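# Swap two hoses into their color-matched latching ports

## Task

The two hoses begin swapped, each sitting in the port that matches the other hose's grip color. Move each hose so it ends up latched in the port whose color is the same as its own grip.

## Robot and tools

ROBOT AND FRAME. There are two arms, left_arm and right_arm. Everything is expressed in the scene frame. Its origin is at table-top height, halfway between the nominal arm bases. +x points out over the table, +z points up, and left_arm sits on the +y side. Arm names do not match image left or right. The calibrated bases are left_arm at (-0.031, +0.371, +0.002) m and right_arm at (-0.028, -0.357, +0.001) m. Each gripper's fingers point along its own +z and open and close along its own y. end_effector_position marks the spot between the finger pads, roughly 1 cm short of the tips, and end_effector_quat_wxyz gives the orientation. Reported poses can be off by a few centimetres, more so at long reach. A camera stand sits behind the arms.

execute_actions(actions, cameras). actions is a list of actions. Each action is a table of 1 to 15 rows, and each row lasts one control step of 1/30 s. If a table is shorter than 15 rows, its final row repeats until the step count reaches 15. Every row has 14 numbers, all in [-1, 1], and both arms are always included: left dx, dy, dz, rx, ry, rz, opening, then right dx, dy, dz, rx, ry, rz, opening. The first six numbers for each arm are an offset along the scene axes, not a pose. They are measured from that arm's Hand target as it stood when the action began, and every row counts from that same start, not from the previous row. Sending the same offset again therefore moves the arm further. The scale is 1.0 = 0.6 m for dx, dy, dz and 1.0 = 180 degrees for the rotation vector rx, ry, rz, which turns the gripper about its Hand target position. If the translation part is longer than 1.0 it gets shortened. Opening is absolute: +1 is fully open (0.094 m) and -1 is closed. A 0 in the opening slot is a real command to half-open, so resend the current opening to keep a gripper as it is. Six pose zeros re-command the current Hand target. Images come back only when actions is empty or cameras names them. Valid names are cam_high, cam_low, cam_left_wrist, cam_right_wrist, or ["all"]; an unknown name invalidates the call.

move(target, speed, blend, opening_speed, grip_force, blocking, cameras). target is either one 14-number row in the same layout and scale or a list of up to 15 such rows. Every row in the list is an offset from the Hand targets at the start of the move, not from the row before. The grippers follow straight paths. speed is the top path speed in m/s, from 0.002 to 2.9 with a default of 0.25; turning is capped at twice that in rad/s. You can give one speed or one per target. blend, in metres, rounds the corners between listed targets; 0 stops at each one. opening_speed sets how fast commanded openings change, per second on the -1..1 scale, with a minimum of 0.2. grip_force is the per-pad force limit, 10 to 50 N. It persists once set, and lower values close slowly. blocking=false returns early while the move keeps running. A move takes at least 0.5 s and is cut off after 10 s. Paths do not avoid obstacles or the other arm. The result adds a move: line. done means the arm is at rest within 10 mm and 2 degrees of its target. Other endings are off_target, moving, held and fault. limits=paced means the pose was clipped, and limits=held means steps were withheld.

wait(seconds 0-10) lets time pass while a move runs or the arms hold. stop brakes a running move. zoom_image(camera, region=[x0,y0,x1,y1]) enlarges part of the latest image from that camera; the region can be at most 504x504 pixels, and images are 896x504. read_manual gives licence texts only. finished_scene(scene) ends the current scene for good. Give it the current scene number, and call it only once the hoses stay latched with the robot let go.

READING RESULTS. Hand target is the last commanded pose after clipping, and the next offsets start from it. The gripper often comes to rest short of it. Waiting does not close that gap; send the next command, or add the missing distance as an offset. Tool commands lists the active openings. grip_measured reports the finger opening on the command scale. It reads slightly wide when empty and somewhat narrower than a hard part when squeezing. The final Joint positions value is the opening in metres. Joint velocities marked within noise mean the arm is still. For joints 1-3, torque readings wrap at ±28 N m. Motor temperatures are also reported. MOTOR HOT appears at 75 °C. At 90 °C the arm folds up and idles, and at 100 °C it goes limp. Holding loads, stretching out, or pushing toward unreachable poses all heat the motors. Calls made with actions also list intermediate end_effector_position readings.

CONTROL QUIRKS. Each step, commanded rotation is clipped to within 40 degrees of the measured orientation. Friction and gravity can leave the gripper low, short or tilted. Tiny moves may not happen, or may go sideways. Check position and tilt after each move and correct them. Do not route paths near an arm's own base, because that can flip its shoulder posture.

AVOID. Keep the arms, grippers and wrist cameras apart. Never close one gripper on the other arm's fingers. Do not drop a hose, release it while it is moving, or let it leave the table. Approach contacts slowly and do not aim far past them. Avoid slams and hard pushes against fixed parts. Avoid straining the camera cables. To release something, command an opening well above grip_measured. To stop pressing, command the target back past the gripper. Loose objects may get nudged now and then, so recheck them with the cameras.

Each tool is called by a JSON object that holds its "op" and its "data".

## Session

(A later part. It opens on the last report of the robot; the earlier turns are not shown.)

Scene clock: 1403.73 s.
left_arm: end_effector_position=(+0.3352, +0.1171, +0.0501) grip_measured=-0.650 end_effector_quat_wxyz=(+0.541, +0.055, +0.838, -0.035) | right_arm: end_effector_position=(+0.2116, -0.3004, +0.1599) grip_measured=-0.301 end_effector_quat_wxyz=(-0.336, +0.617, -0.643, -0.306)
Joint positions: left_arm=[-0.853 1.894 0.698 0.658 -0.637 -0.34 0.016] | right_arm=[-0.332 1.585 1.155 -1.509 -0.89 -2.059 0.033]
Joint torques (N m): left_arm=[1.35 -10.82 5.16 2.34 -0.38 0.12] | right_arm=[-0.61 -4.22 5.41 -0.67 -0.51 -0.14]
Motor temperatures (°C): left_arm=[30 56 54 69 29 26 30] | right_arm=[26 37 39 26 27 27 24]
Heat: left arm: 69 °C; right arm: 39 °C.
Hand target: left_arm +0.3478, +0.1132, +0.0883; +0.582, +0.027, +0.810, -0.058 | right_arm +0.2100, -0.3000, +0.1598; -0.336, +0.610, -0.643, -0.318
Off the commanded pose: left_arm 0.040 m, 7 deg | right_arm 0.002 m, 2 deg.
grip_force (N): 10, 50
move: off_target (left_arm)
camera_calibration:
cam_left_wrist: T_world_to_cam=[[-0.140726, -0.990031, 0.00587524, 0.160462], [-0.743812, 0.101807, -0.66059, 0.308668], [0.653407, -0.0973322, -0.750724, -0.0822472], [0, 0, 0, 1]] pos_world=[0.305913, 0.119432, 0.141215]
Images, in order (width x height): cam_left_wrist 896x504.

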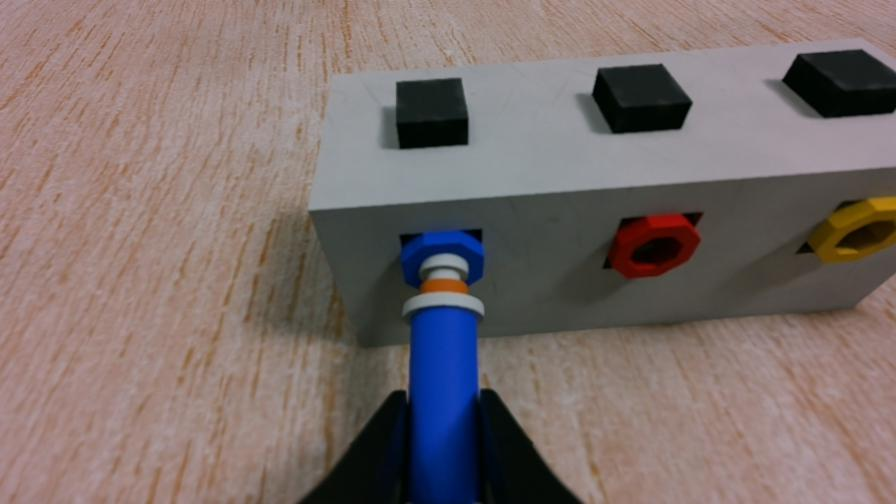

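{"op": "move", "data": {"target": [[0.004,0.0,0.018,0,0,0,-0.85,0,0,0,0,0,0,-0.3]], "speed": 0.05, "cameras": ["cam_left_wrist"]}}

{"op": "zoom_image", "data": {"camera": "cam_left_wrist", "region": [360, 180, 540, 340]}}

Scene clock: 1408.77 s.
left_arm: end_effector_position=(+0.3340, +0.1180, +0.0549) grip_measured=-0.650 end_effector_quat_wxyz=(+0.539, +0.060, +0.840, -0.034) | right_arm: end_effector_position=(+0.2116, -0.3004, +0.1599) grip_measured=-0.301 end_effector_quat_wxyz=(-0.336, +0.617, -0.643, -0.306)
Joint positions: left_arm=[-0.852 1.867 0.698 0.625 -0.631 -0.333 0.016] | right_arm=[-0.332 1.585 1.155 -1.509 -0.89 -2.059 0.033]
Joint torques (N m): left_arm=[1.74 -11.34 6.43 2.2 -0.39 0.11] | right_arm=[-0.61 -4.25 5.39 -0.67 -0.51 -0.14]
Motor temperatures (°C): left_arm=[30 57 53 67 29 26 30] | right_arm=[26 37 39 26 27 27 24]
Heat: left arm: 67 °C; right arm: 39 °C.
Hand target: left_arm +0.3502, +0.1133, +0.0991; +0.582, +0.027, +0.810, -0.058 | right_arm +0.2100, -0.3000, +0.1598; -0.336, +0.610, -0.643, -0.318
Off the commanded pose: left_arm 0.047 m, 8 deg | right_arm 0.002 m, 2 deg.
grip_force (N): 10, 50
move: off_target (left_arm)
camera_calibration:
cam_left_wrist: T_world_to_cam=[[-0.147359, -0.989082, -0.00114871, 0.163679], [-0.746706, 0.11201, -0.655655, 0.31034], [0.648626, -0.0957589, -0.755059, -0.0760859], [0, 0, 0, 1]] pos_world=[0.305203, 0.119845, 0.146215]
Images, in order (width x height): cam_left_wrist 896x504.

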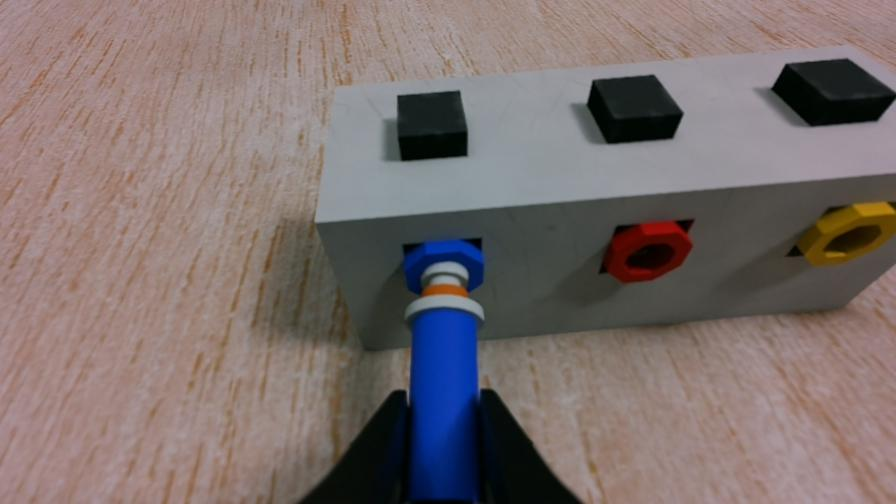

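Scaled by 2.800.

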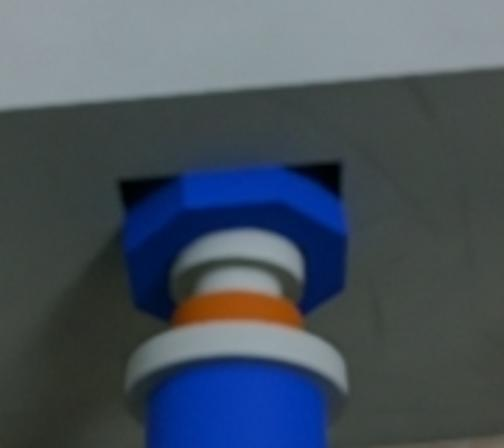

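{"op": "move", "data": {"target": [[0.003,-0.003,0.006,0,0,0,-0.85,0,0,0,0,0,0,-0.3],[0.003,-0.003,0.006,0,0,0,-0.9,0,0,0,0,0,0,-0.3]], "speed": 0.05, "grip_force": [50, 50], "cameras": ["cam_left_wrist"]}}

{"op": "zoom_image", "data": {"camera": "cam_left_wrist", "region": [360, 180, 540, 340]}}

Scene clock: 1413.27 s.
left_arm: end_effector_position=(+0.3332, +0.1181, +0.0552) grip_measured=-0.673 end_effector_quat_wxyz=(+0.535, +0.063, +0.842, -0.032) | right_arm: end_effector_position=(+0.2116, -0.3004, +0.1599) grip_measured=-0.301 end_effector_quat_wxyz=(-0.336, +0.617, -0.643, -0.306)
Joint positions: left_arm=[-0.852 1.859 0.702 0.603 -0.627 -0.333 0.015] | right_arm=[-0.332 1.585 1.155 -1.509 -0.89 -2.059 0.033]
Joint torques (N m): left_arm=[1.76 -11.26 7.17 2.21 -0.44 0.1] | right_arm=[-0.62 -4.25 5.41 -0.67 -0.52 -0.14]
Motor temperatures (°C): left_arm=[30 59 53 66 28 26 30] | right_arm=[26 37 39 26 27 27 24]
Heat: left arm: 66 °C; right arm: 39 °C.
Hand target: left_arm +0.3520, +0.1115, +0.1027; +0.582, +0.027, +0.810, -0.058 | right_arm +0.2100, -0.3000, +0.1598; -0.336, +0.610, -0.643, -0.318
Off the commanded pose: left_arm 0.052 m, 8 deg | right_arm 0.002 m, 2 deg.
move: off_target (left_arm); target 2's new opening was sent with left_arm's hand 0.052 m and 8 deg from that target
camera_calibration:
cam_left_wrist: T_world_to_cam=[[-0.150656, -0.988567, -0.00618544, 0.164991], [-0.751772, 0.118627, -0.648665, 0.310504], [0.641983, -0.0930752, -0.761049, -0.0732156], [0, 0, 0, 1]] pos_world=[0.305289, 0.119456, 0.146713]
Images, in order (width x height): cam_left_wrist 896x504.

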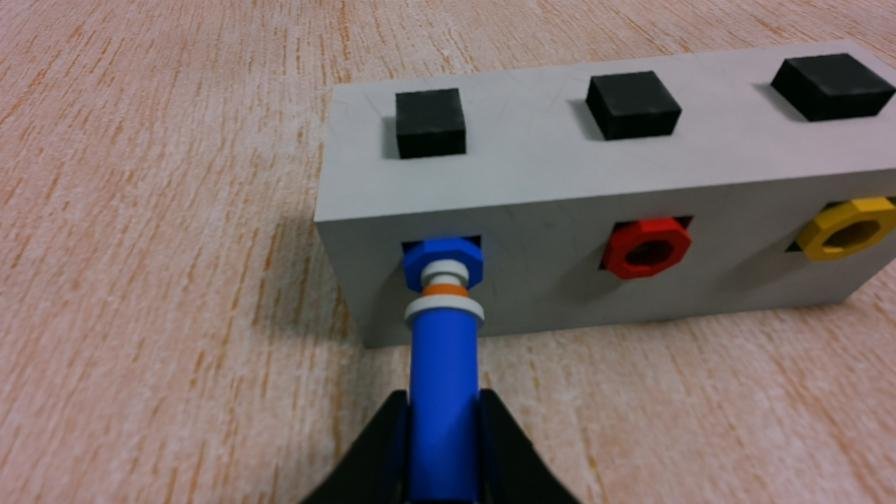

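Scaled by 2.800.

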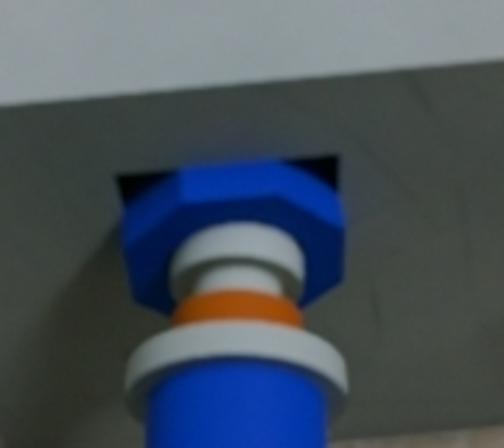

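{"op": "move", "data": {"target": [[0.06,-0.002,0.055,-0.04,-0.09,0,-0.9,0,0,0,0,0,0,-0.3],[0.1,-0.003,0.085,-0.06,-0.13,0,-0.9,0,0,0,0,0,0,-0.3],[0.125,-0.005,0.1,-0.06,-0.14,0,-0.9,0,0,0,0,0,0,-0.3]], "speed": 0.15, "cameras": ["cam_left_wrist"]}}

{"op": "zoom_image", "data": {"camera": "cam_left_wrist", "region": [360, 180, 540, 340]}}

Scene clock: 1422.17 s.
left_arm: end_effector_position=(+0.3398, +0.1181, +0.0536) grip_measured=-0.673 end_effector_quat_wxyz=(+0.608, +0.095, +0.787, -0.051) | right_arm: end_effector_position=(+0.2116, -0.3004, +0.1599) grip_measured=-0.301 end_effector_quat_wxyz=(-0.336, +0.617, -0.643, -0.306)
Joint positions: left_arm=[-0.828 2.014 0.596 1.106 -0.589 -0.141 0.015] | right_arm=[-0.332 1.585 1.155 -1.509 -0.89 -2.059 0.033]
Joint torques (N m): left_arm=[11.59 -7.6 14.38 4.51 0.15 0.4] | right_arm=[-0.61 -4.23 5.41 -0.67 -0.51 -0.14]
Motor temperatures (°C): left_arm=[30 59 52 69 28 26 30] | right_arm=[26 37 39 26 27 27 24]
Heat: left arm: 69 °C; right arm: 39 °C.
Hand target: left_arm +0.4270, +0.1084, +0.1627; +0.745, -0.015, +0.655, -0.126 | right_arm +0.2100, -0.3000, +0.1598; -0.336, +0.610, -0.643, -0.318
Off the commanded pose: left_arm 0.140 m, 27 deg | right_arm 0.002 m, 2 deg.
move: off_target (left_arm)
camera_calibration:
cam_left_wrist: T_world_to_cam=[[-0.222986, -0.974362, -0.0299384, 0.190181], [-0.610391, 0.163504, -0.775041, 0.267803], [0.760066, -0.154549, -0.631201, -0.118464], [0, 0, 0, 1]] pos_world=[0.295913, 0.12321, 0.138477]
Images, in order (width x height): cam_left_wrist 896x504.

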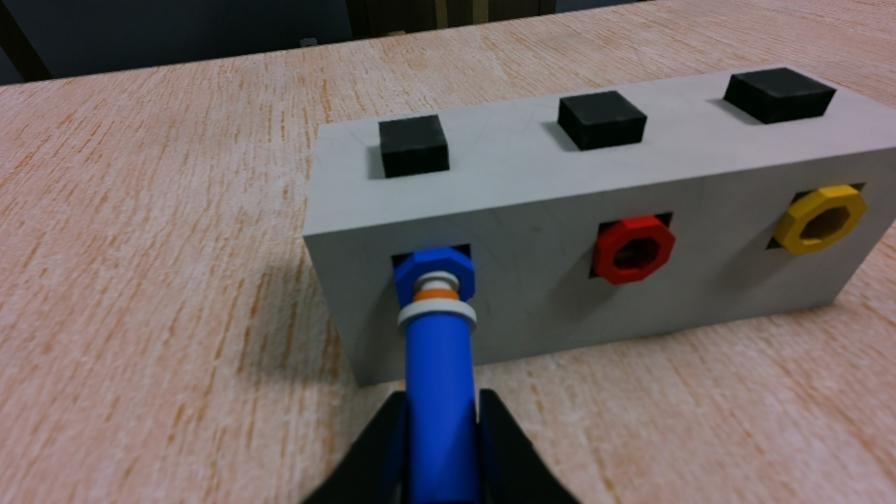

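Scaled by 2.800.

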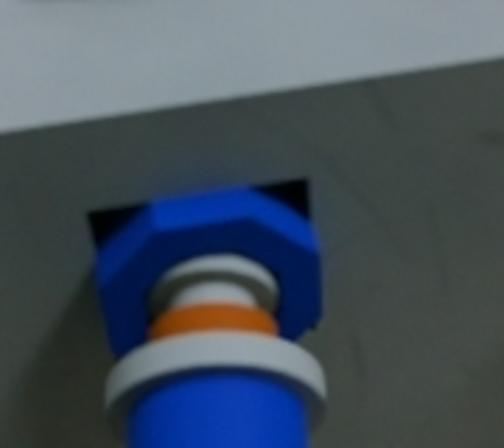

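{"op": "move", "data": {"target": [[-0.03,-0.075,0.04,0.0,0.0,0,-0.9,0,0,0,0,0,0,-0.3]], "speed": 0.15, "cameras": ["cam_left_wrist"]}}

{"op": "zoom_image", "data": {"camera": "cam_left_wrist", "region": [360, 180, 540, 340]}}

Scene clock: 1427.73 s.
left_arm: end_effector_position=(+0.3396, +0.1152, +0.0536) grip_measured=-0.673 end_effector_quat_wxyz=(+0.604, +0.096, +0.791, +0.009) | right_arm: end_effector_position=(+0.2116, -0.3004, +0.1599) grip_measured=-0.301 end_effector_quat_wxyz=(-0.336, +0.617, -0.643, -0.306)
Joint positions: left_arm=[-0.875 2.014 0.658 0.987 -0.723 -0.114 0.015] | right_arm=[-0.332 1.585 1.155 -1.509 -0.89 -2.059 0.033]
Joint torques (N m): left_arm=[4.45 -12.01 15.31 4.55 0.35 0.24] | right_arm=[-0.62 -4.23 5.39 -0.67 -0.52 -0.14]
Motor temperatures (°C): left_arm=[31 60 54 74 28 26 30] | right_arm=[26 37 39 26 27 27 24]
Heat: left arm: 74 °C; right arm: 39 °C.
Hand target: left_arm +0.4091, +0.0635, +0.1867; +0.745, -0.015, +0.655, -0.126 | right_arm +0.2100, -0.3000, +0.1598; -0.336, +0.610, -0.643, -0.318
Off the commanded pose: left_arm 0.159 m, 30 deg | right_arm 0.002 m, 2 deg.
move: off_target (left_arm)
camera_calibration:
cam_left_wrist: T_world_to_cam=[[-0.152724, -0.980294, -0.125298, 0.169297], [-0.623537, 0.193946, -0.757355, 0.268206], [0.766731, -0.0375381, -0.64087, -0.133961], [0, 0, 0, 1]] pos_world=[0.295804, 0.108914, 0.138488]
Images, in order (width x height): cam_left_wrist 896x504.

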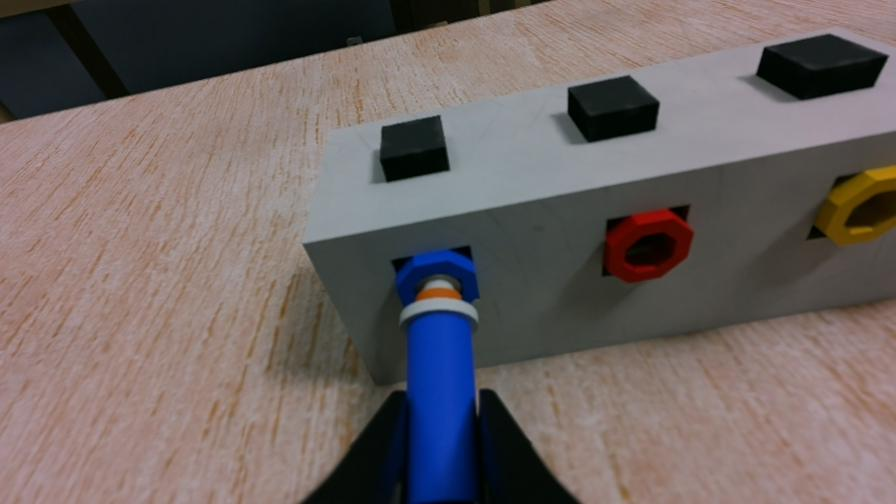

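Scaled by 2.800.

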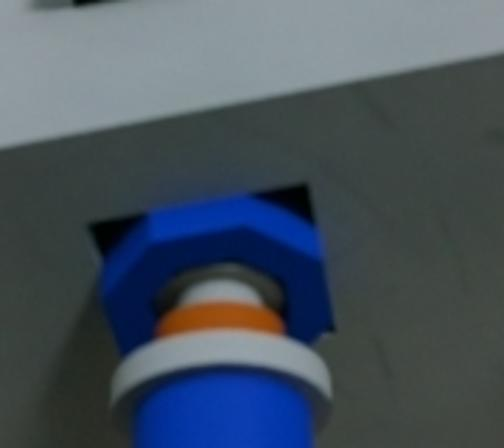

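{"op": "move", "data": {"target": [[0.04,0.015,0.015,0.0,0.03,0,-0.9,0,0,0,0,0,0,-0.3]], "speed": 0.15, "cameras": ["cam_left_wrist"]}}

{"op": "zoom_image", "data": {"camera": "cam_left_wrist", "region": [360, 180, 540, 340]}}

Scene clock: 1432.47 s.
left_arm: end_effector_position=(+0.3412, +0.1164, +0.0577) grip_measured=-0.673 end_effector_quat_wxyz=(+0.558, +0.113, +0.822, +0.014) | right_arm: end_effector_position=(+0.2116, -0.3004, +0.1599) grip_measured=-0.301 end_effector_quat_wxyz=(-0.336, +0.617, -0.643, -0.306)
Joint positions: left_arm=[-0.853 1.906 0.711 0.694 -0.667 -0.164 0.015] | right_arm=[-0.332 1.585 1.155 -1.509 -0.89 -2.059 0.033]
Joint torques (N m): left_arm=[8.03 -12.37 15.62 4.62 0.25 -0.01] | right_arm=[-0.64 -4.25 5.41 -0.67 -0.52 -0.14]
Motor temperatures (°C): left_arm=[31 63 55 80 28 26 30] | right_arm=[26 37 39 26 27 27 24]
Heat: left arm: 80 °C; right arm: 39 °C. Fold the left arm in close to its base, or ease its load, before you think long.
Hand target: left_arm +0.4330, +0.0725, +0.1956; +0.713, -0.021, +0.689, -0.125 | right_arm +0.2100, -0.3000, +0.1598; -0.336, +0.610, -0.643, -0.318
Off the commanded pose: left_arm 0.171 m, 32 deg | right_arm 0.002 m, 2 deg.
MOTOR HOT: joint 4 (wrist pitch) of the left arm reports 80 °C; the controller's stop level is 90 °C. To cool a motor, set the load down, stop pushing, or move to a pose that needs little force.
move: off_target (left_arm)
camera_calibration:
cam_left_wrist: T_world_to_cam=[[-0.18002, -0.973266, -0.142636, 0.180639], [-0.69964, 0.228616, -0.676933, 0.28932], [0.691446, -0.0220675, -0.722091, -0.103954], [0, 0, 0, 1]] pos_world=[0.306817, 0.107372, 0.146552]
Images, in order (width x height): cam_left_wrist 896x504.

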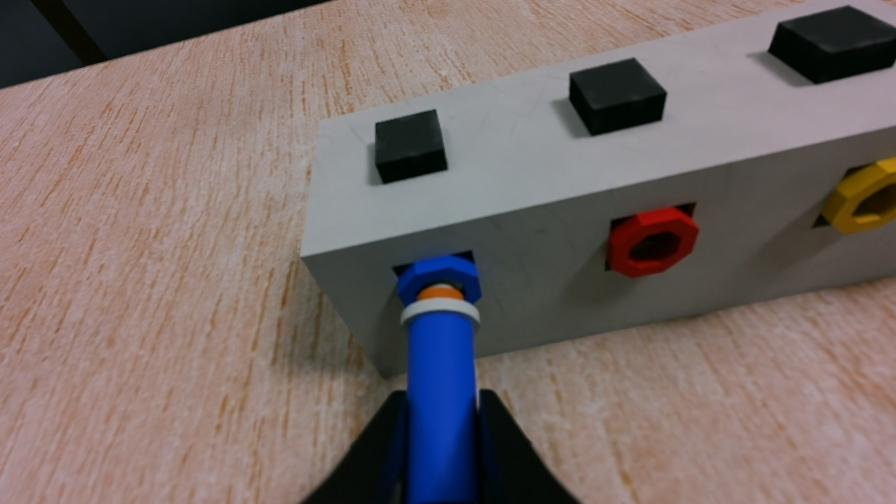

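Scaled by 2.800.

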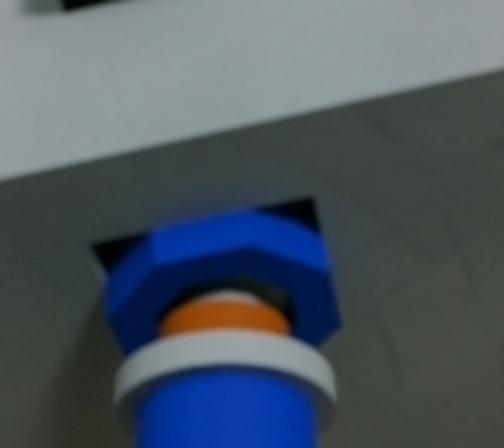

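{"op": "move", "data": {"target": [[0.045,-0.012,0.025,0.0,0.0,0,-0.9,0,0,0,0,0,0,-0.3]], "speed": 0.25, "cameras": ["cam_left_wrist"]}}

Scene clock: 1437.87 s.
left_arm: end_effector_position=(+0.3437, +0.1174, +0.0605) grip_measured=-0.673 end_effector_quat_wxyz=(+0.510, +0.126, +0.850, +0.017) | right_arm: end_effector_position=(+0.2116, -0.3004, +0.1599) grip_measured=-0.301 end_effector_quat_wxyz=(-0.336, +0.617, -0.643, -0.306)
Joint positions: left_arm=[-0.827 1.842 0.79 0.432 -0.603 -0.204 0.015] | right_arm=[-0.332 1.585 1.155 -1.509 -0.89 -2.059 0.033]
Joint torques (N m): left_arm=[7.84 -11.63 16.46 5.21 -0.33 0.01] | right_arm=[-0.61 -4.23 5.41 -0.67 -0.51 -0.14]
Motor temperatures (°C): left_arm=[31 65 59 87 28 26 30] | right_arm=[26 37 39 26 27 27 24]
Heat: left arm: 87 °C; right arm: 39 °C. Fold the left arm in close to its base, or ease its load, before you think long.
Hand target: left_arm +0.4600, +0.0652, +0.2108; +0.713, -0.021, +0.689, -0.126 | right_arm +0.2100, -0.3000, +0.1598; -0.336, +0.610, -0.643, -0.318
Off the commanded pose: left_arm 0.197 m, 38 deg | right_arm 0.002 m, 2 deg.
MOTOR HOT: still on. Joint 4 (wrist pitch) of the left arm reports 87 °C.
move: off_target (left_arm)
camera_calibration:
cam_left_wrist: T_world_to_cam=[[-0.206599, -0.966815, -0.150288, 0.191329], [-0.766204, 0.255392, -0.589666, 0.307268], [0.60848, -0.00667367, -0.793541, -0.0725906], [0, 0, 0, 1]] pos_world=[0.319128, 0.106022, 0.152336]
Images, in order (width x height): cam_left_wrist 896x504.

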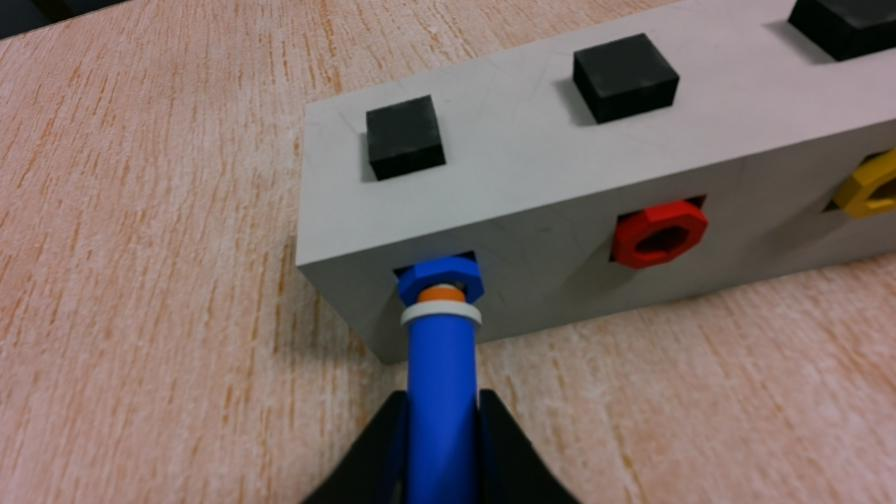

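{"op": "move", "data": {"target": [[-0.19,0.081,-0.235,0.07,0.15,0,-0.9,0,0,0,0,0,0,-0.3]], "speed": 0.3, "cameras": []}}

{"op": "wait", "data": {"seconds": 10, "cameras": ["cam_left_wrist"]}}

Scene clock: 1443.10 s.
left_arm: end_effector_position=(+0.3367, +0.1162, +0.0614) grip_measured=-0.673 end_effector_quat_wxyz=(+0.512, +0.049, +0.857, -0.028) | right_arm: end_effector_position=(+0.2116, -0.3004, +0.1599) grip_measured=-0.301 end_effector_quat_wxyz=(-0.336, +0.617, -0.643, -0.306)
Joint positions: left_arm=[-0.847 1.828 0.774 0.431 -0.621 -0.394 0.015] | right_arm=[-0.332 1.585 1.155 -1.509 -0.89 -2.059 0.033]
Joint torques (N m): left_arm=[1.29 -6.02 5.27 2.21 -0.29 -0.11] | right_arm=[-0.59 -4.25 5.41 -0.67 -0.52 -0.14]
Motor temperatures (°C): left_arm=[31 64 62 88 28 26 30] | right_arm=[26 37 39 26 27 27 24]
Heat: left arm: 88 °C; right arm: 39 °C. Fold the left arm in close to its base, or ease its load, before you think long.
Hand target: left_arm +0.3460, +0.1139, +0.0698; +0.531, +0.028, +0.846, -0.042 | right_arm +0.2100, -0.3000, +0.1598; -0.336, +0.610, -0.643, -0.318
Off the commanded pose: left_arm 0.013 m, 4 deg | right_arm 0.002 m, 2 deg.
MOTOR HOT: still on. Joint 4 (wrist pitch) of the left arm reports 88 °C.
move: off_target (left_arm)
No camera images: "cameras" was empty.

Scene clock: 1453.10 s.
left_arm: end_effector_position=(+0.3367, +0.1162, +0.0614) grip_measured=-0.673 end_effector_quat_wxyz=(+0.512, +0.049, +0.857, -0.028) | right_arm: end_effector_position=(+0.2116, -0.3004, +0.1599) grip_measured=-0.301 end_effector_quat_wxyz=(-0.336, +0.617, -0.643, -0.306)
Joint positions: left_arm=[-0.847 1.828 0.774 0.431 -0.621 -0.394 0.015] | right_arm=[-0.332 1.585 1.155 -1.509 -0.89 -2.059 0.033]
Joint torques (N m): left_arm=[1.29 -6.01 5.27 2.21 -0.29 -0.11] | right_arm=[-0.61 -4.26 5.41 -0.67 -0.52 -0.14]
Motor temperatures (°C): left_arm=[31 62 60 77 28 26 30] | right_arm=[26 37 39 26 27 27 24]
Heat: left arm: 77 °C; right arm: 39 °C. Fold the left arm in close to its base, or ease its load, before you think long.
Hand target: left_arm +0.3460, +0.1139, +0.0698; +0.531, +0.028, +0.846, -0.042 | right_arm +0.2100, -0.3000, +0.1598; -0.336, +0.610, -0.643, -0.318
Tool commands: left_gripper/opening=-0.9 right_gripper/opening=-0.3
Off the commanded pose: left_arm 0.013 m, 4 deg | right_arm 0.002 m, 2 deg.
MOTOR HOT: still on. Joint 4 (wrist pitch) of the left arm reports 77 °C.
wait: 10.00 s; at rest by 0.17 s
camera_calibration:
cam_left_wrist: T_world_to_cam=[[-0.123167, -0.992366, 0.00624015, 0.154141], [-0.78945, 0.0941683, -0.606549, 0.330263], [0.601331, -0.0796333, -0.795022, -0.0566694], [0, 0, 0, 1]] pos_world=[0.313788, 0.117351, 0.154305]
Images, in order (width x height): cam_left_wrist 896x504.

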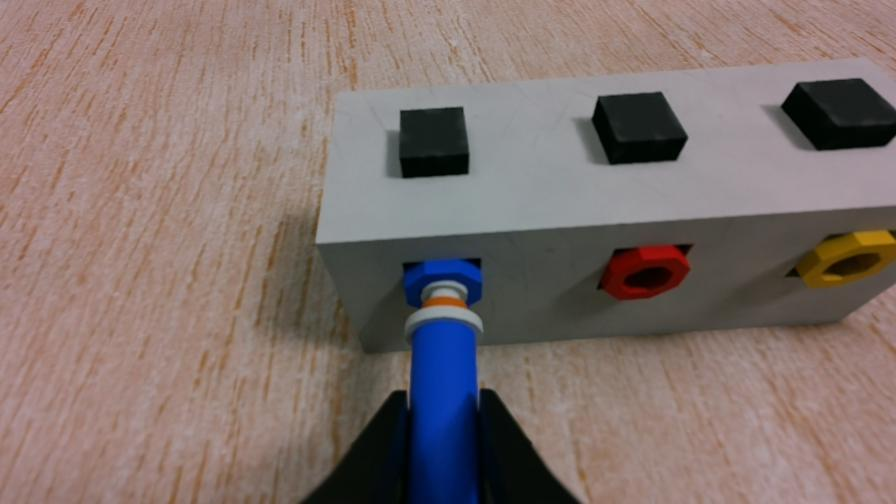

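{"op": "zoom_image", "data": {"camera": "cam_left_wrist", "region": [300, 60, 620, 380]}}

{"op": "wait", "data": {"seconds": 5, "cameras": ["cam_right_wrist", "cam_low"]}}

Scaled by 1.575.

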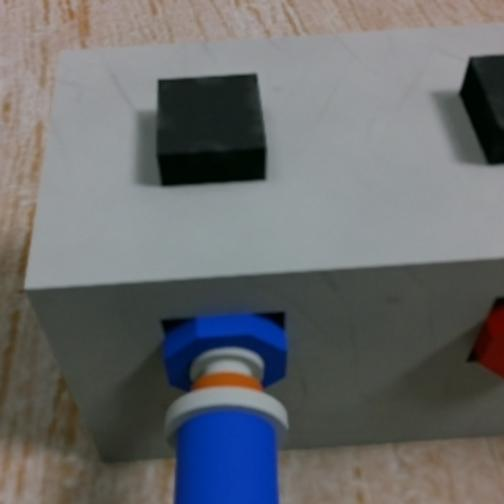

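Scene clock: 1471.13 s.
left_arm: end_effector_position=(+0.3367, +0.1162, +0.0614) grip_measured=-0.673 end_effector_quat_wxyz=(+0.512, +0.049, +0.857, -0.028) | right_arm: end_effector_position=(+0.2116, -0.3004, +0.1599) grip_measured=-0.301 end_effector_quat_wxyz=(-0.336, +0.617, -0.643, -0.306)
Joint positions: left_arm=[-0.847 1.828 0.774 0.431 -0.621 -0.394 0.015] | right_arm=[-0.332 1.585 1.155 -1.509 -0.89 -2.059 0.033]
Joint torques (N m): left_arm=[1.29 -6.01 5.27 2.21 -0.29 -0.11] | right_arm=[-0.59 -4.23 5.39 -0.67 -0.52 -0.14]
Motor temperatures (°C): left_arm=[30 59 56 69 28 26 30] | right_arm=[26 37 39 26 27 27 24]
Heat: left arm: 69 °C; right arm: 39 °C.
Hand target: left_arm +0.3460, +0.1139, +0.0698; +0.531, +0.028, +0.846, -0.042 | right_arm +0.2100, -0.3000, +0.1598; -0.336, +0.610, -0.643, -0.318
Tool commands: left_gripper/opening=-0.9 right_gripper/opening=-0.3
Off the commanded pose: left_arm 0.013 m, 4 deg | right_arm 0.002 m, 2 deg.
MOTOR HOT: cleared for the motors of the left arm.
wait: 5.00 s; at rest from the start
camera_calibration:
cam_right_wrist: T_world_to_cam=[[0.998475, -0.0495606, 0.0243265, -0.228808], [-0.0308298, -0.866048, -0.499009, -0.135469], [0.0457991, 0.497498, -0.866256, 0.367101], [0, 0, 0, 1]] pos_world=[0.20747, -0.311294, 0.255969]
Images, in order (width x height): cam_low 896x504, cam_right_wrist 896x504.

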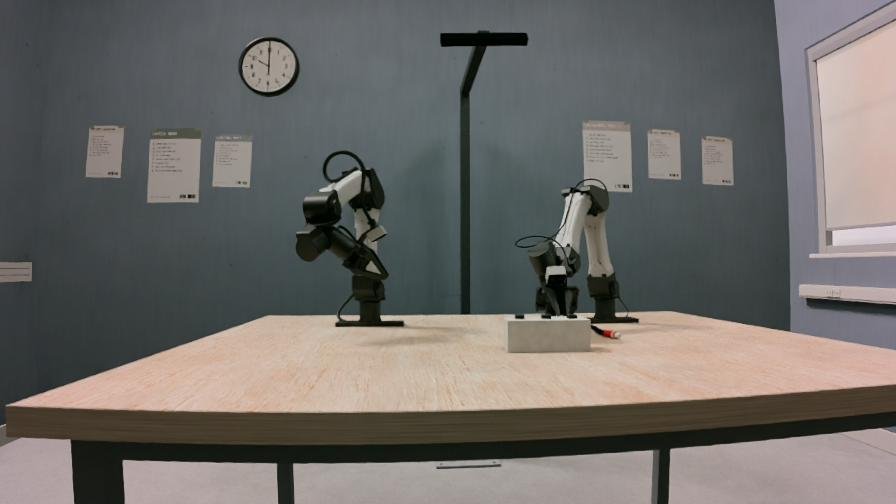

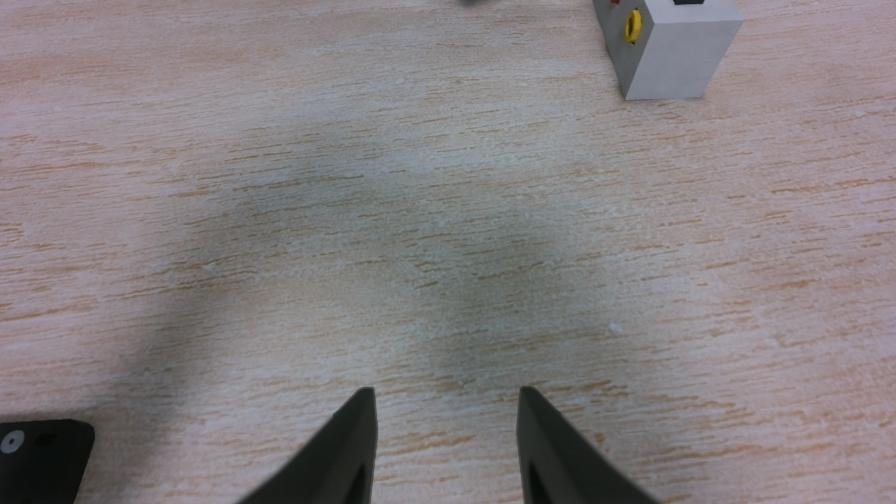

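{"op": "move", "data": {"target": [[0,0,0,0,0,0,-0.9,0.225,0.283,0.0,0.194,0,0,-0.8]], "speed": 0.15, "cameras": ["cam_right_wrist"]}}

Scene clock: 1487.07 s.
left_arm: end_effector_position=(+0.3367, +0.1162, +0.0614) grip_measured=-0.673 end_effector_quat_wxyz=(+0.512, +0.049, +0.857, -0.028) | right_arm: end_effector_position=(+0.3448, -0.1330, +0.1653) grip_measured=-0.798 end_effector_quat_wxyz=(+0.495, -0.484, +0.521, +0.499)
Joint positions: left_arm=[-0.847 1.828 0.774 0.431 -0.621 -0.394 0.015] | right_arm=[0.154 1.978 0.916 0.994 -1.402 -0.026 0.009]
Joint torques (N m): left_arm=[1.29 -6.01 5.27 2.22 -0.29 -0.11] | right_arm=[0.69 -7.54 4.31 2.24 0.16 -0.1]
Motor temperatures (°C): left_arm=[30 57 54 66 28 26 30] | right_arm=[26 38 39 26 27 27 24]
Heat: left arm: 66 °C; right arm: 39 °C.
Hand target: left_arm +0.3460, +0.1139, +0.0698; +0.531, +0.028, +0.846, -0.042 | right_arm +0.3449, -0.1302, +0.1597; +0.504, -0.481, +0.518, +0.496
Off the commanded pose: left_arm 0.013 m, 4 deg | right_arm 0.006 m, 1 deg.
move: off_target (left_arm)
camera_calibration:
cam_right_wrist: T_world_to_cam=[[0.998672, -0.0340765, -0.0386346, -0.341278], [-0.0493362, -0.416835, -0.907642, 0.149931], [0.014825, 0.908343, -0.417963, 0.273647], [0, 0, 0, 1]] pos_world=[0.344165, -0.197698, 0.237273]
Images, in order (width x height): cam_right_wrist 896x504.

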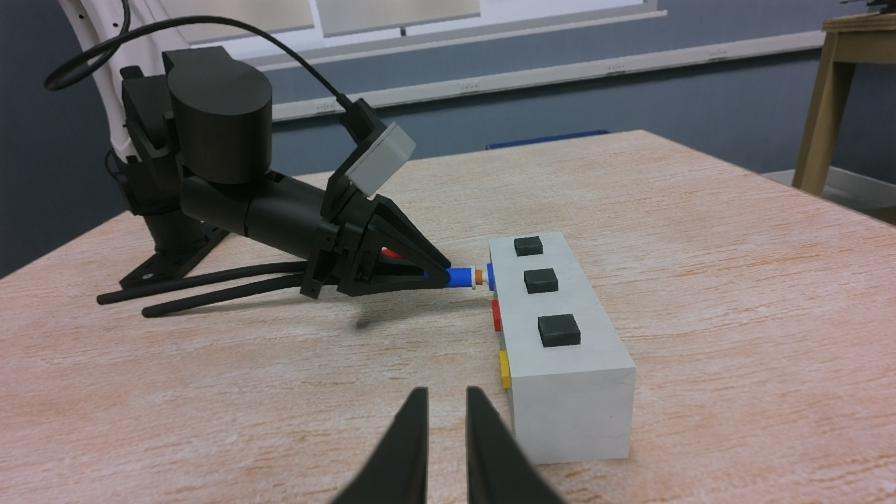

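Excellent side view. Let me zoom in.

{"op": "zoom_image", "data": {"camera": "cam_right_wrist", "region": [380, 220, 540, 320]}}

{"op": "zoom_image", "data": {"camera": "cam_right_wrist", "region": [280, 140, 680, 480]}}

Scaled by 3.150.

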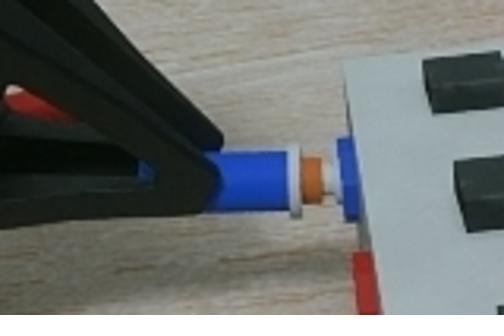

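Scaled by 1.260.

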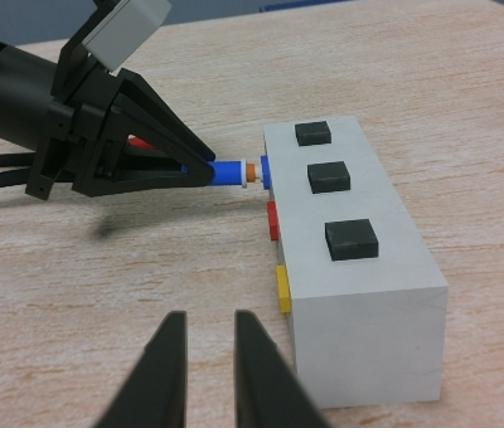

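{"op": "move", "data": {"target": [[0.0,0.0,0.0,-0.002,-0.025,0,-0.9,0,0,0,0,0,0,-0.8]], "speed": 0.06, "grip_force": [10, 50], "cameras": ["cam_right_wrist"]}}

{"op": "zoom_image", "data": {"camera": "cam_right_wrist", "region": [300, 160, 540, 320]}}

Scene clock: 1503.00 s.
left_arm: end_effector_position=(+0.3365, +0.1161, +0.0564) grip_measured=-0.650 end_effector_quat_wxyz=(+0.539, +0.043, +0.841, -0.033) | right_arm: end_effector_position=(+0.3448, -0.1330, +0.1653) grip_measured=-0.798 end_effector_quat_wxyz=(+0.495, -0.483, +0.522, +0.499)
Joint positions: left_arm=[-0.858 1.875 0.725 0.596 -0.655 -0.37 0.016] | right_arm=[0.154 1.978 0.916 0.995 -1.402 -0.025 0.009]
Joint torques (N m): left_arm=[1.18 -6.58 4.83 2.37 -0.34 0.13] | right_arm=[0.65 -7.84 4.4 2.08 0.15 -0.17]
Motor temperatures (°C): left_arm=[30 56 52 64 28 26 30] | right_arm=[26 39 38 30 26 27 24]
Heat: left arm: 64 °C; right arm: 39 °C.
Hand target: left_arm +0.3460, +0.1138, +0.0698; +0.564, +0.028, +0.824, -0.043 | right_arm +0.3447, -0.1304, +0.1599; +0.500, -0.484, +0.521, +0.494 (not the last commanded pose)
Off the commanded pose: left_arm 0.017 m, 4 deg | right_arm 0.006 m, 1 deg.
grip_force (N): 10, 50
move: off_target (left_arm)
camera_calibration:
cam_right_wrist: T_world_to_cam=[[0.998659, -0.0341076, -0.0389542, -0.341204], [-0.0496376, -0.416708, -0.907684, 0.15007], [0.0147264, 0.9084, -0.417842, 0.273663], [0, 0, 0, 1]] pos_world=[0.344165, -0.197698, 0.237273]
Images, in order (width x height): cam_right_wrist 896x504.

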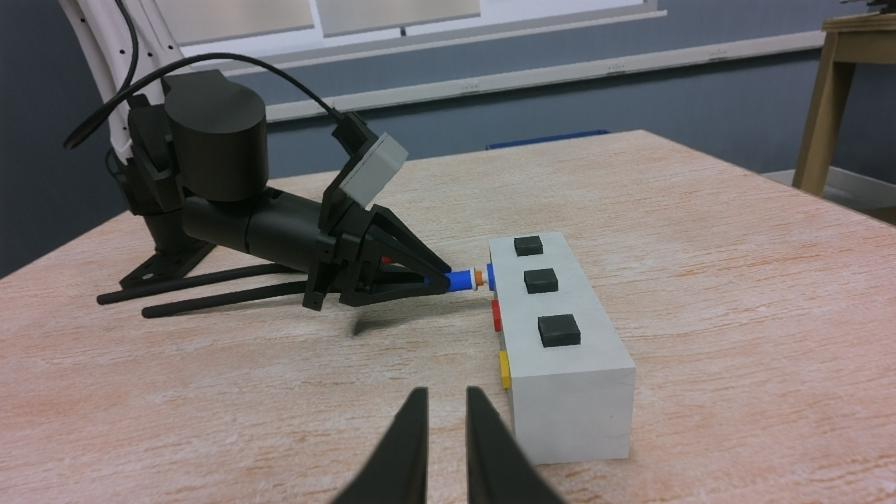

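Scaled by 2.100.

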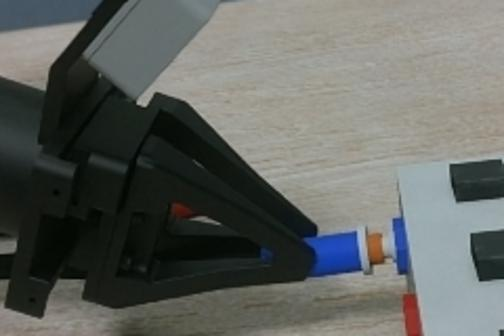

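{"op": "move", "data": {"target": [[0.0,0.0,0.035,-0.002,-0.03,0,-0.9,0,0,0,0,0,0,-0.8]], "speed": 0.06, "cameras": ["cam_right_wrist"]}}

{"op": "zoom_image", "data": {"camera": "cam_right_wrist", "region": [380, 220, 540, 320]}}

Scene clock: 1508.83 s.
left_arm: end_effector_position=(+0.3352, +0.1174, +0.0583) grip_measured=-0.650 end_effector_quat_wxyz=(+0.552, +0.063, +0.831, -0.027) | right_arm: end_effector_position=(+0.3448, -0.1330, +0.1653) grip_measured=-0.798 end_effector_quat_wxyz=(+0.495, -0.483, +0.522, +0.499)
Joint positions: left_arm=[-0.858 1.879 0.693 0.672 -0.655 -0.303 0.016] | right_arm=[0.154 1.978 0.916 0.995 -1.402 -0.025 0.009]
Joint torques (N m): left_arm=[0.06 -8.14 4.59 2.82 -0.76 0.1] | right_arm=[0.66 -7.82 4.41 2.08 0.15 -0.17]
Motor temperatures (°C): left_arm=[30 55 51 64 28 26 30] | right_arm=[26 39 38 31 26 27 24]
Heat: left arm: 64 °C; right arm: 39 °C.
Hand target: left_arm +0.3459, +0.1138, +0.0908; +0.602, +0.028, +0.797, -0.044 | right_arm +0.3447, -0.1304, +0.1599; +0.500, -0.484, +0.521, +0.494
Off the commanded pose: left_arm 0.034 m, 8 deg | right_arm 0.006 m, 1 deg.
grip_force (N): 10, 50
move: off_target (left_arm)
camera_calibration:
cam_right_wrist: T_world_to_cam=[[0.998659, -0.0341076, -0.0389542, -0.341204], [-0.0496376, -0.416708, -0.907684, 0.15007], [0.0147264, 0.9084, -0.417842, 0.273663], [0, 0, 0, 1]] pos_world=[0.344165, -0.197698, 0.237273]
Images, in order (width x height): cam_right_wrist 896x504.

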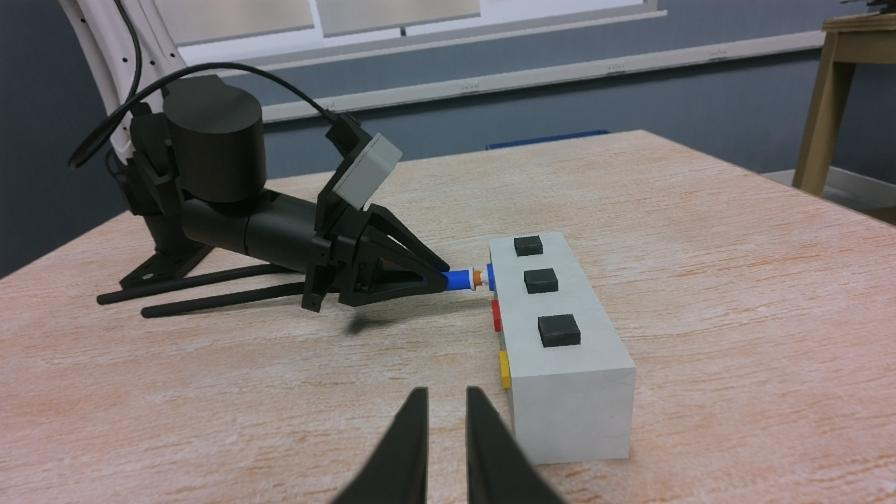

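Scaled by 3.150.

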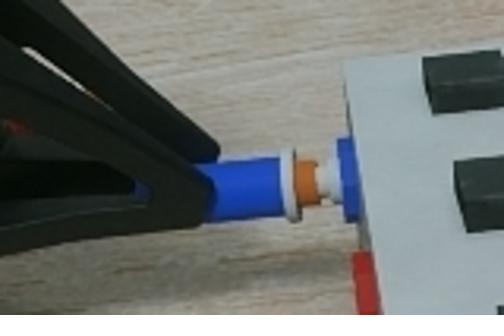

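{"op": "move", "data": {"target": [[0.025,-0.005,0.035,-0.012,-0.04,0,-0.9,0,0,0,0,0,0,-0.8]], "speed": 0.06, "cameras": ["cam_right_wrist"]}}

{"op": "zoom_image", "data": {"camera": "cam_right_wrist", "region": [380, 220, 540, 320]}}

Scene clock: 1513.97 s.
left_arm: end_effector_position=(+0.3370, +0.1178, +0.0569) grip_measured=-0.650 end_effector_quat_wxyz=(+0.574, +0.081, +0.815, -0.018) | right_arm: end_effector_position=(+0.3448, -0.1330, +0.1653) grip_measured=-0.798 end_effector_quat_wxyz=(+0.495, -0.483, +0.522, +0.499)
Joint positions: left_arm=[-0.858 1.924 0.663 0.813 -0.666 -0.221 0.016] | right_arm=[0.154 1.978 0.916 0.995 -1.402 -0.025 0.009]
Joint torques (N m): left_arm=[1.89 -8.35 6.13 3.46 -0.65 0.12] | right_arm=[0.64 -7.83 4.41 2.08 0.15 -0.17]
Motor temperatures (°C): left_arm=[30 56 51 66 28 26 30] | right_arm=[26 39 38 31 26 27 24]
Heat: left arm: 66 °C; right arm: 39 °C.
Hand target: left_arm +0.3609, +0.1108, +0.1117; +0.651, +0.020, +0.756, -0.057 | right_arm +0.3447, -0.1304, +0.1599; +0.500, -0.484, +0.521, +0.494
Off the commanded pose: left_arm 0.060 m, 14 deg | right_arm 0.006 m, 1 deg.
grip_force (N): 10, 50
move: off_target (left_arm)
camera_calibration:
cam_right_wrist: T_world_to_cam=[[0.998659, -0.0341076, -0.0389542, -0.341204], [-0.0496376, -0.416708, -0.907684, 0.15007], [0.0147264, 0.9084, -0.417842, 0.273663], [0, 0, 0, 1]] pos_world=[0.344165, -0.197698, 0.237273]
Images, in order (width x height): cam_right_wrist 896x504.

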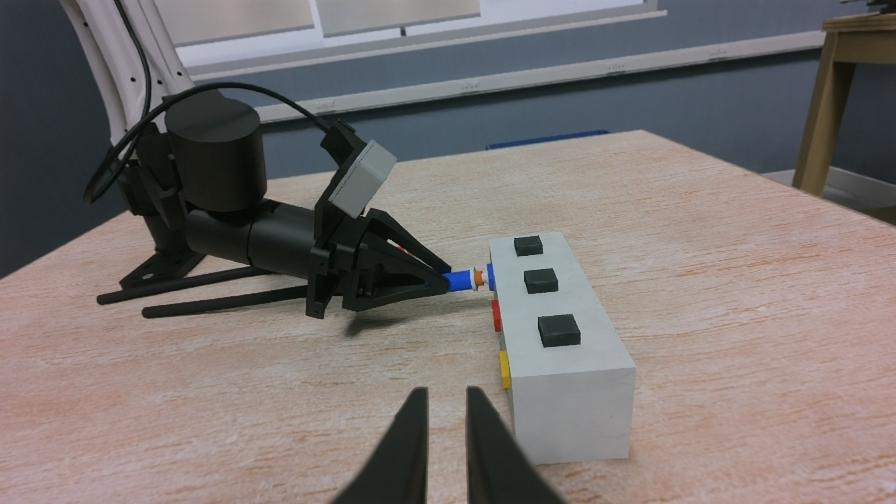

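Scaled by 3.150.

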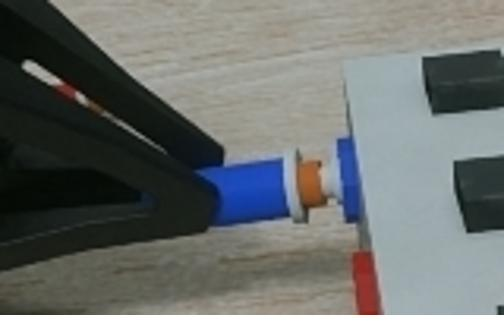

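{"op": "move", "data": {"target": [[0.005,-0.005,0.04,-0.005,0.0,0,-0.9,0,0,0,0,0,0,-0.8]], "speed": 0.06, "cameras": ["cam_right_wrist"]}}

{"op": "zoom_image", "data": {"camera": "cam_right_wrist", "region": [380, 220, 540, 320]}}

Scene clock: 1517.53 s.
left_arm: end_effector_position=(+0.3363, +0.1181, +0.0572) grip_measured=-0.650 end_effector_quat_wxyz=(+0.572, +0.083, +0.816, -0.016) | right_arm: end_effector_position=(+0.3448, -0.1330, +0.1653) grip_measured=-0.798 end_effector_quat_wxyz=(+0.495, -0.483, +0.522, +0.499)
Joint positions: left_arm=[-0.858 1.916 0.663 0.798 -0.664 -0.219 0.016] | right_arm=[0.154 1.978 0.916 0.995 -1.402 -0.025 0.009]
Joint torques (N m): left_arm=[2.13 -12.96 8.03 2.97 -0.62 0.1] | right_arm=[0.62 -7.83 4.4 2.08 0.16 -0.17]
Motor temperatures (°C): left_arm=[30 57 51 67 28 26 29] | right_arm=[26 39 38 31 26 27 24]
Heat: left arm: 67 °C; right arm: 39 °C.
Hand target: left_arm +0.3639, +0.1078, +0.1357; +0.651, +0.015, +0.756, -0.063 | right_arm +0.3447, -0.1304, +0.1599; +0.500, -0.484, +0.521, +0.494
Off the commanded pose: left_arm 0.084 m, 15 deg | right_arm 0.006 m, 1 deg.
grip_force (N): 10, 50
move: off_target (left_arm)
camera_calibration:
cam_right_wrist: T_world_to_cam=[[0.998659, -0.0341076, -0.0389542, -0.341204], [-0.0496376, -0.416708, -0.907684, 0.15007], [0.0147264, 0.9084, -0.417842, 0.273663], [0, 0, 0, 1]] pos_world=[0.344165, -0.197698, 0.237273]
Images, in order (width x height): cam_right_wrist 896x504.

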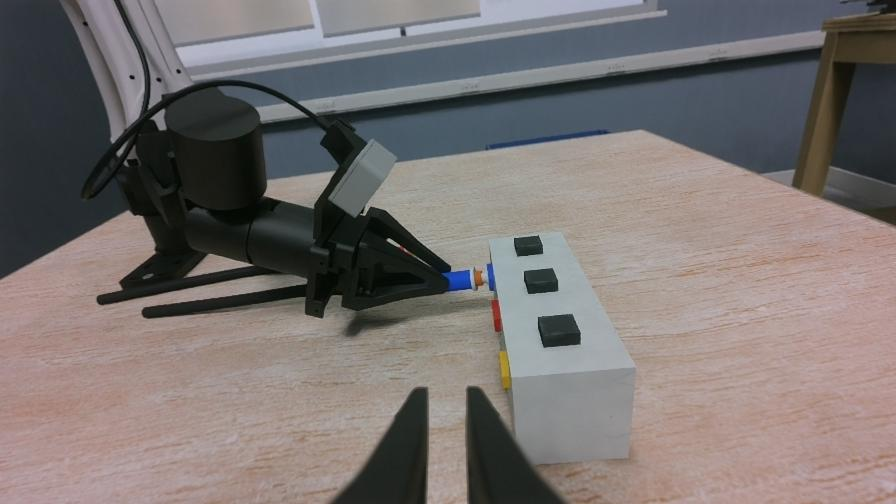

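Scaled by 3.150.

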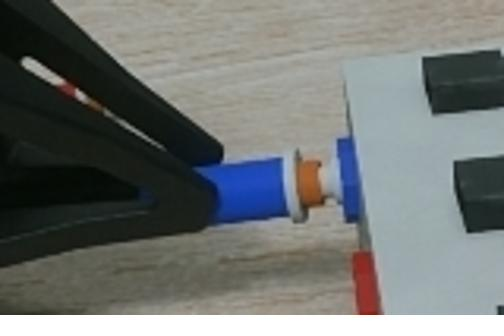

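{"op": "move", "data": {"target": [[0.005,-0.003,0.02,-0.005,0.0,0,-0.9,0,0,0,0,0,0,-0.8]], "speed": 0.06, "cameras": ["cam_right_wrist"]}}

{"op": "zoom_image", "data": {"camera": "cam_right_wrist", "region": [380, 220, 540, 320]}}

Scene clock: 1521.27 s.
left_arm: end_effector_position=(+0.3360, +0.1182, +0.0608) grip_measured=-0.650 end_effector_quat_wxyz=(+0.562, +0.091, +0.822, -0.012) | right_arm: end_effector_position=(+0.3448, -0.1330, +0.1653) grip_measured=-0.798 end_effector_quat_wxyz=(+0.495, -0.483, +0.522, +0.499)
Joint positions: left_arm=[-0.855 1.883 0.676 0.725 -0.653 -0.219 0.016] | right_arm=[0.154 1.978 0.916 0.995 -1.402 -0.025 0.009]
Joint torques (N m): left_arm=[2.26 -13.37 8.62 3.13 -0.67 -0.04] | right_arm=[0.64 -7.83 4.41 2.08 0.15 -0.16]
Motor temperatures (°C): left_arm=[30 59 51 67 28 26 29] | right_arm=[26 39 38 32 26 27 24]
Heat: left arm: 67 °C; right arm: 39 °C.
Hand target: left_arm +0.3670, +0.1061, +0.1477; +0.651, +0.009, +0.755, -0.069 | right_arm +0.3447, -0.1304, +0.1599; +0.500, -0.484, +0.521, +0.494
Off the commanded pose: left_arm 0.093 m, 17 deg | right_arm 0.006 m, 1 deg.
grip_force (N): 10, 50
move: off_target (left_arm)
camera_calibration:
cam_right_wrist: T_world_to_cam=[[0.998659, -0.0341076, -0.0389542, -0.341204], [-0.0496376, -0.416708, -0.907684, 0.15007], [0.0147264, 0.9084, -0.417842, 0.273663], [0, 0, 0, 1]] pos_world=[0.344165, -0.197698, 0.237273]
Images, in order (width x height): cam_right_wrist 896x504.

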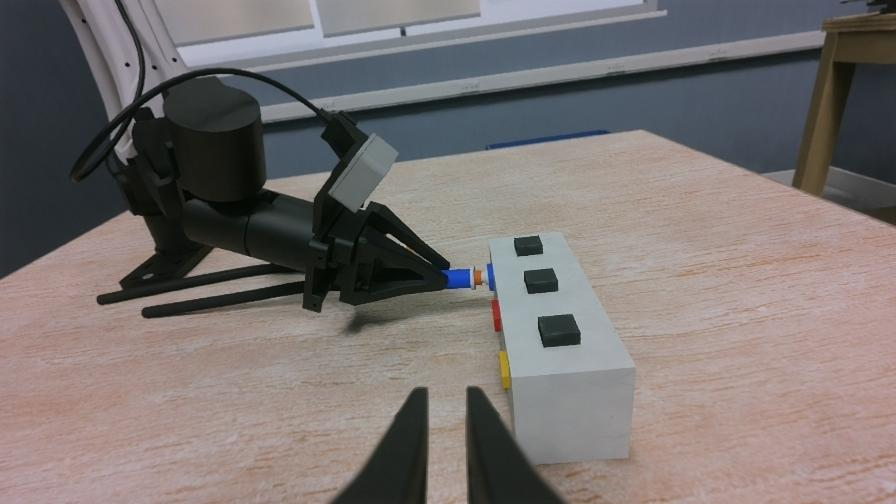

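Scaled by 3.150.

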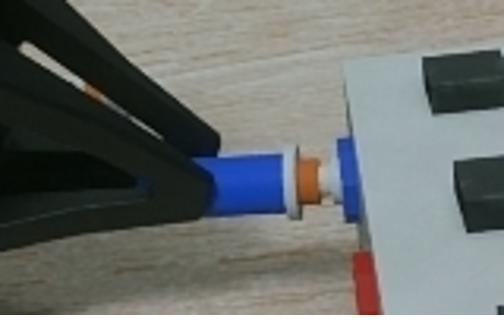

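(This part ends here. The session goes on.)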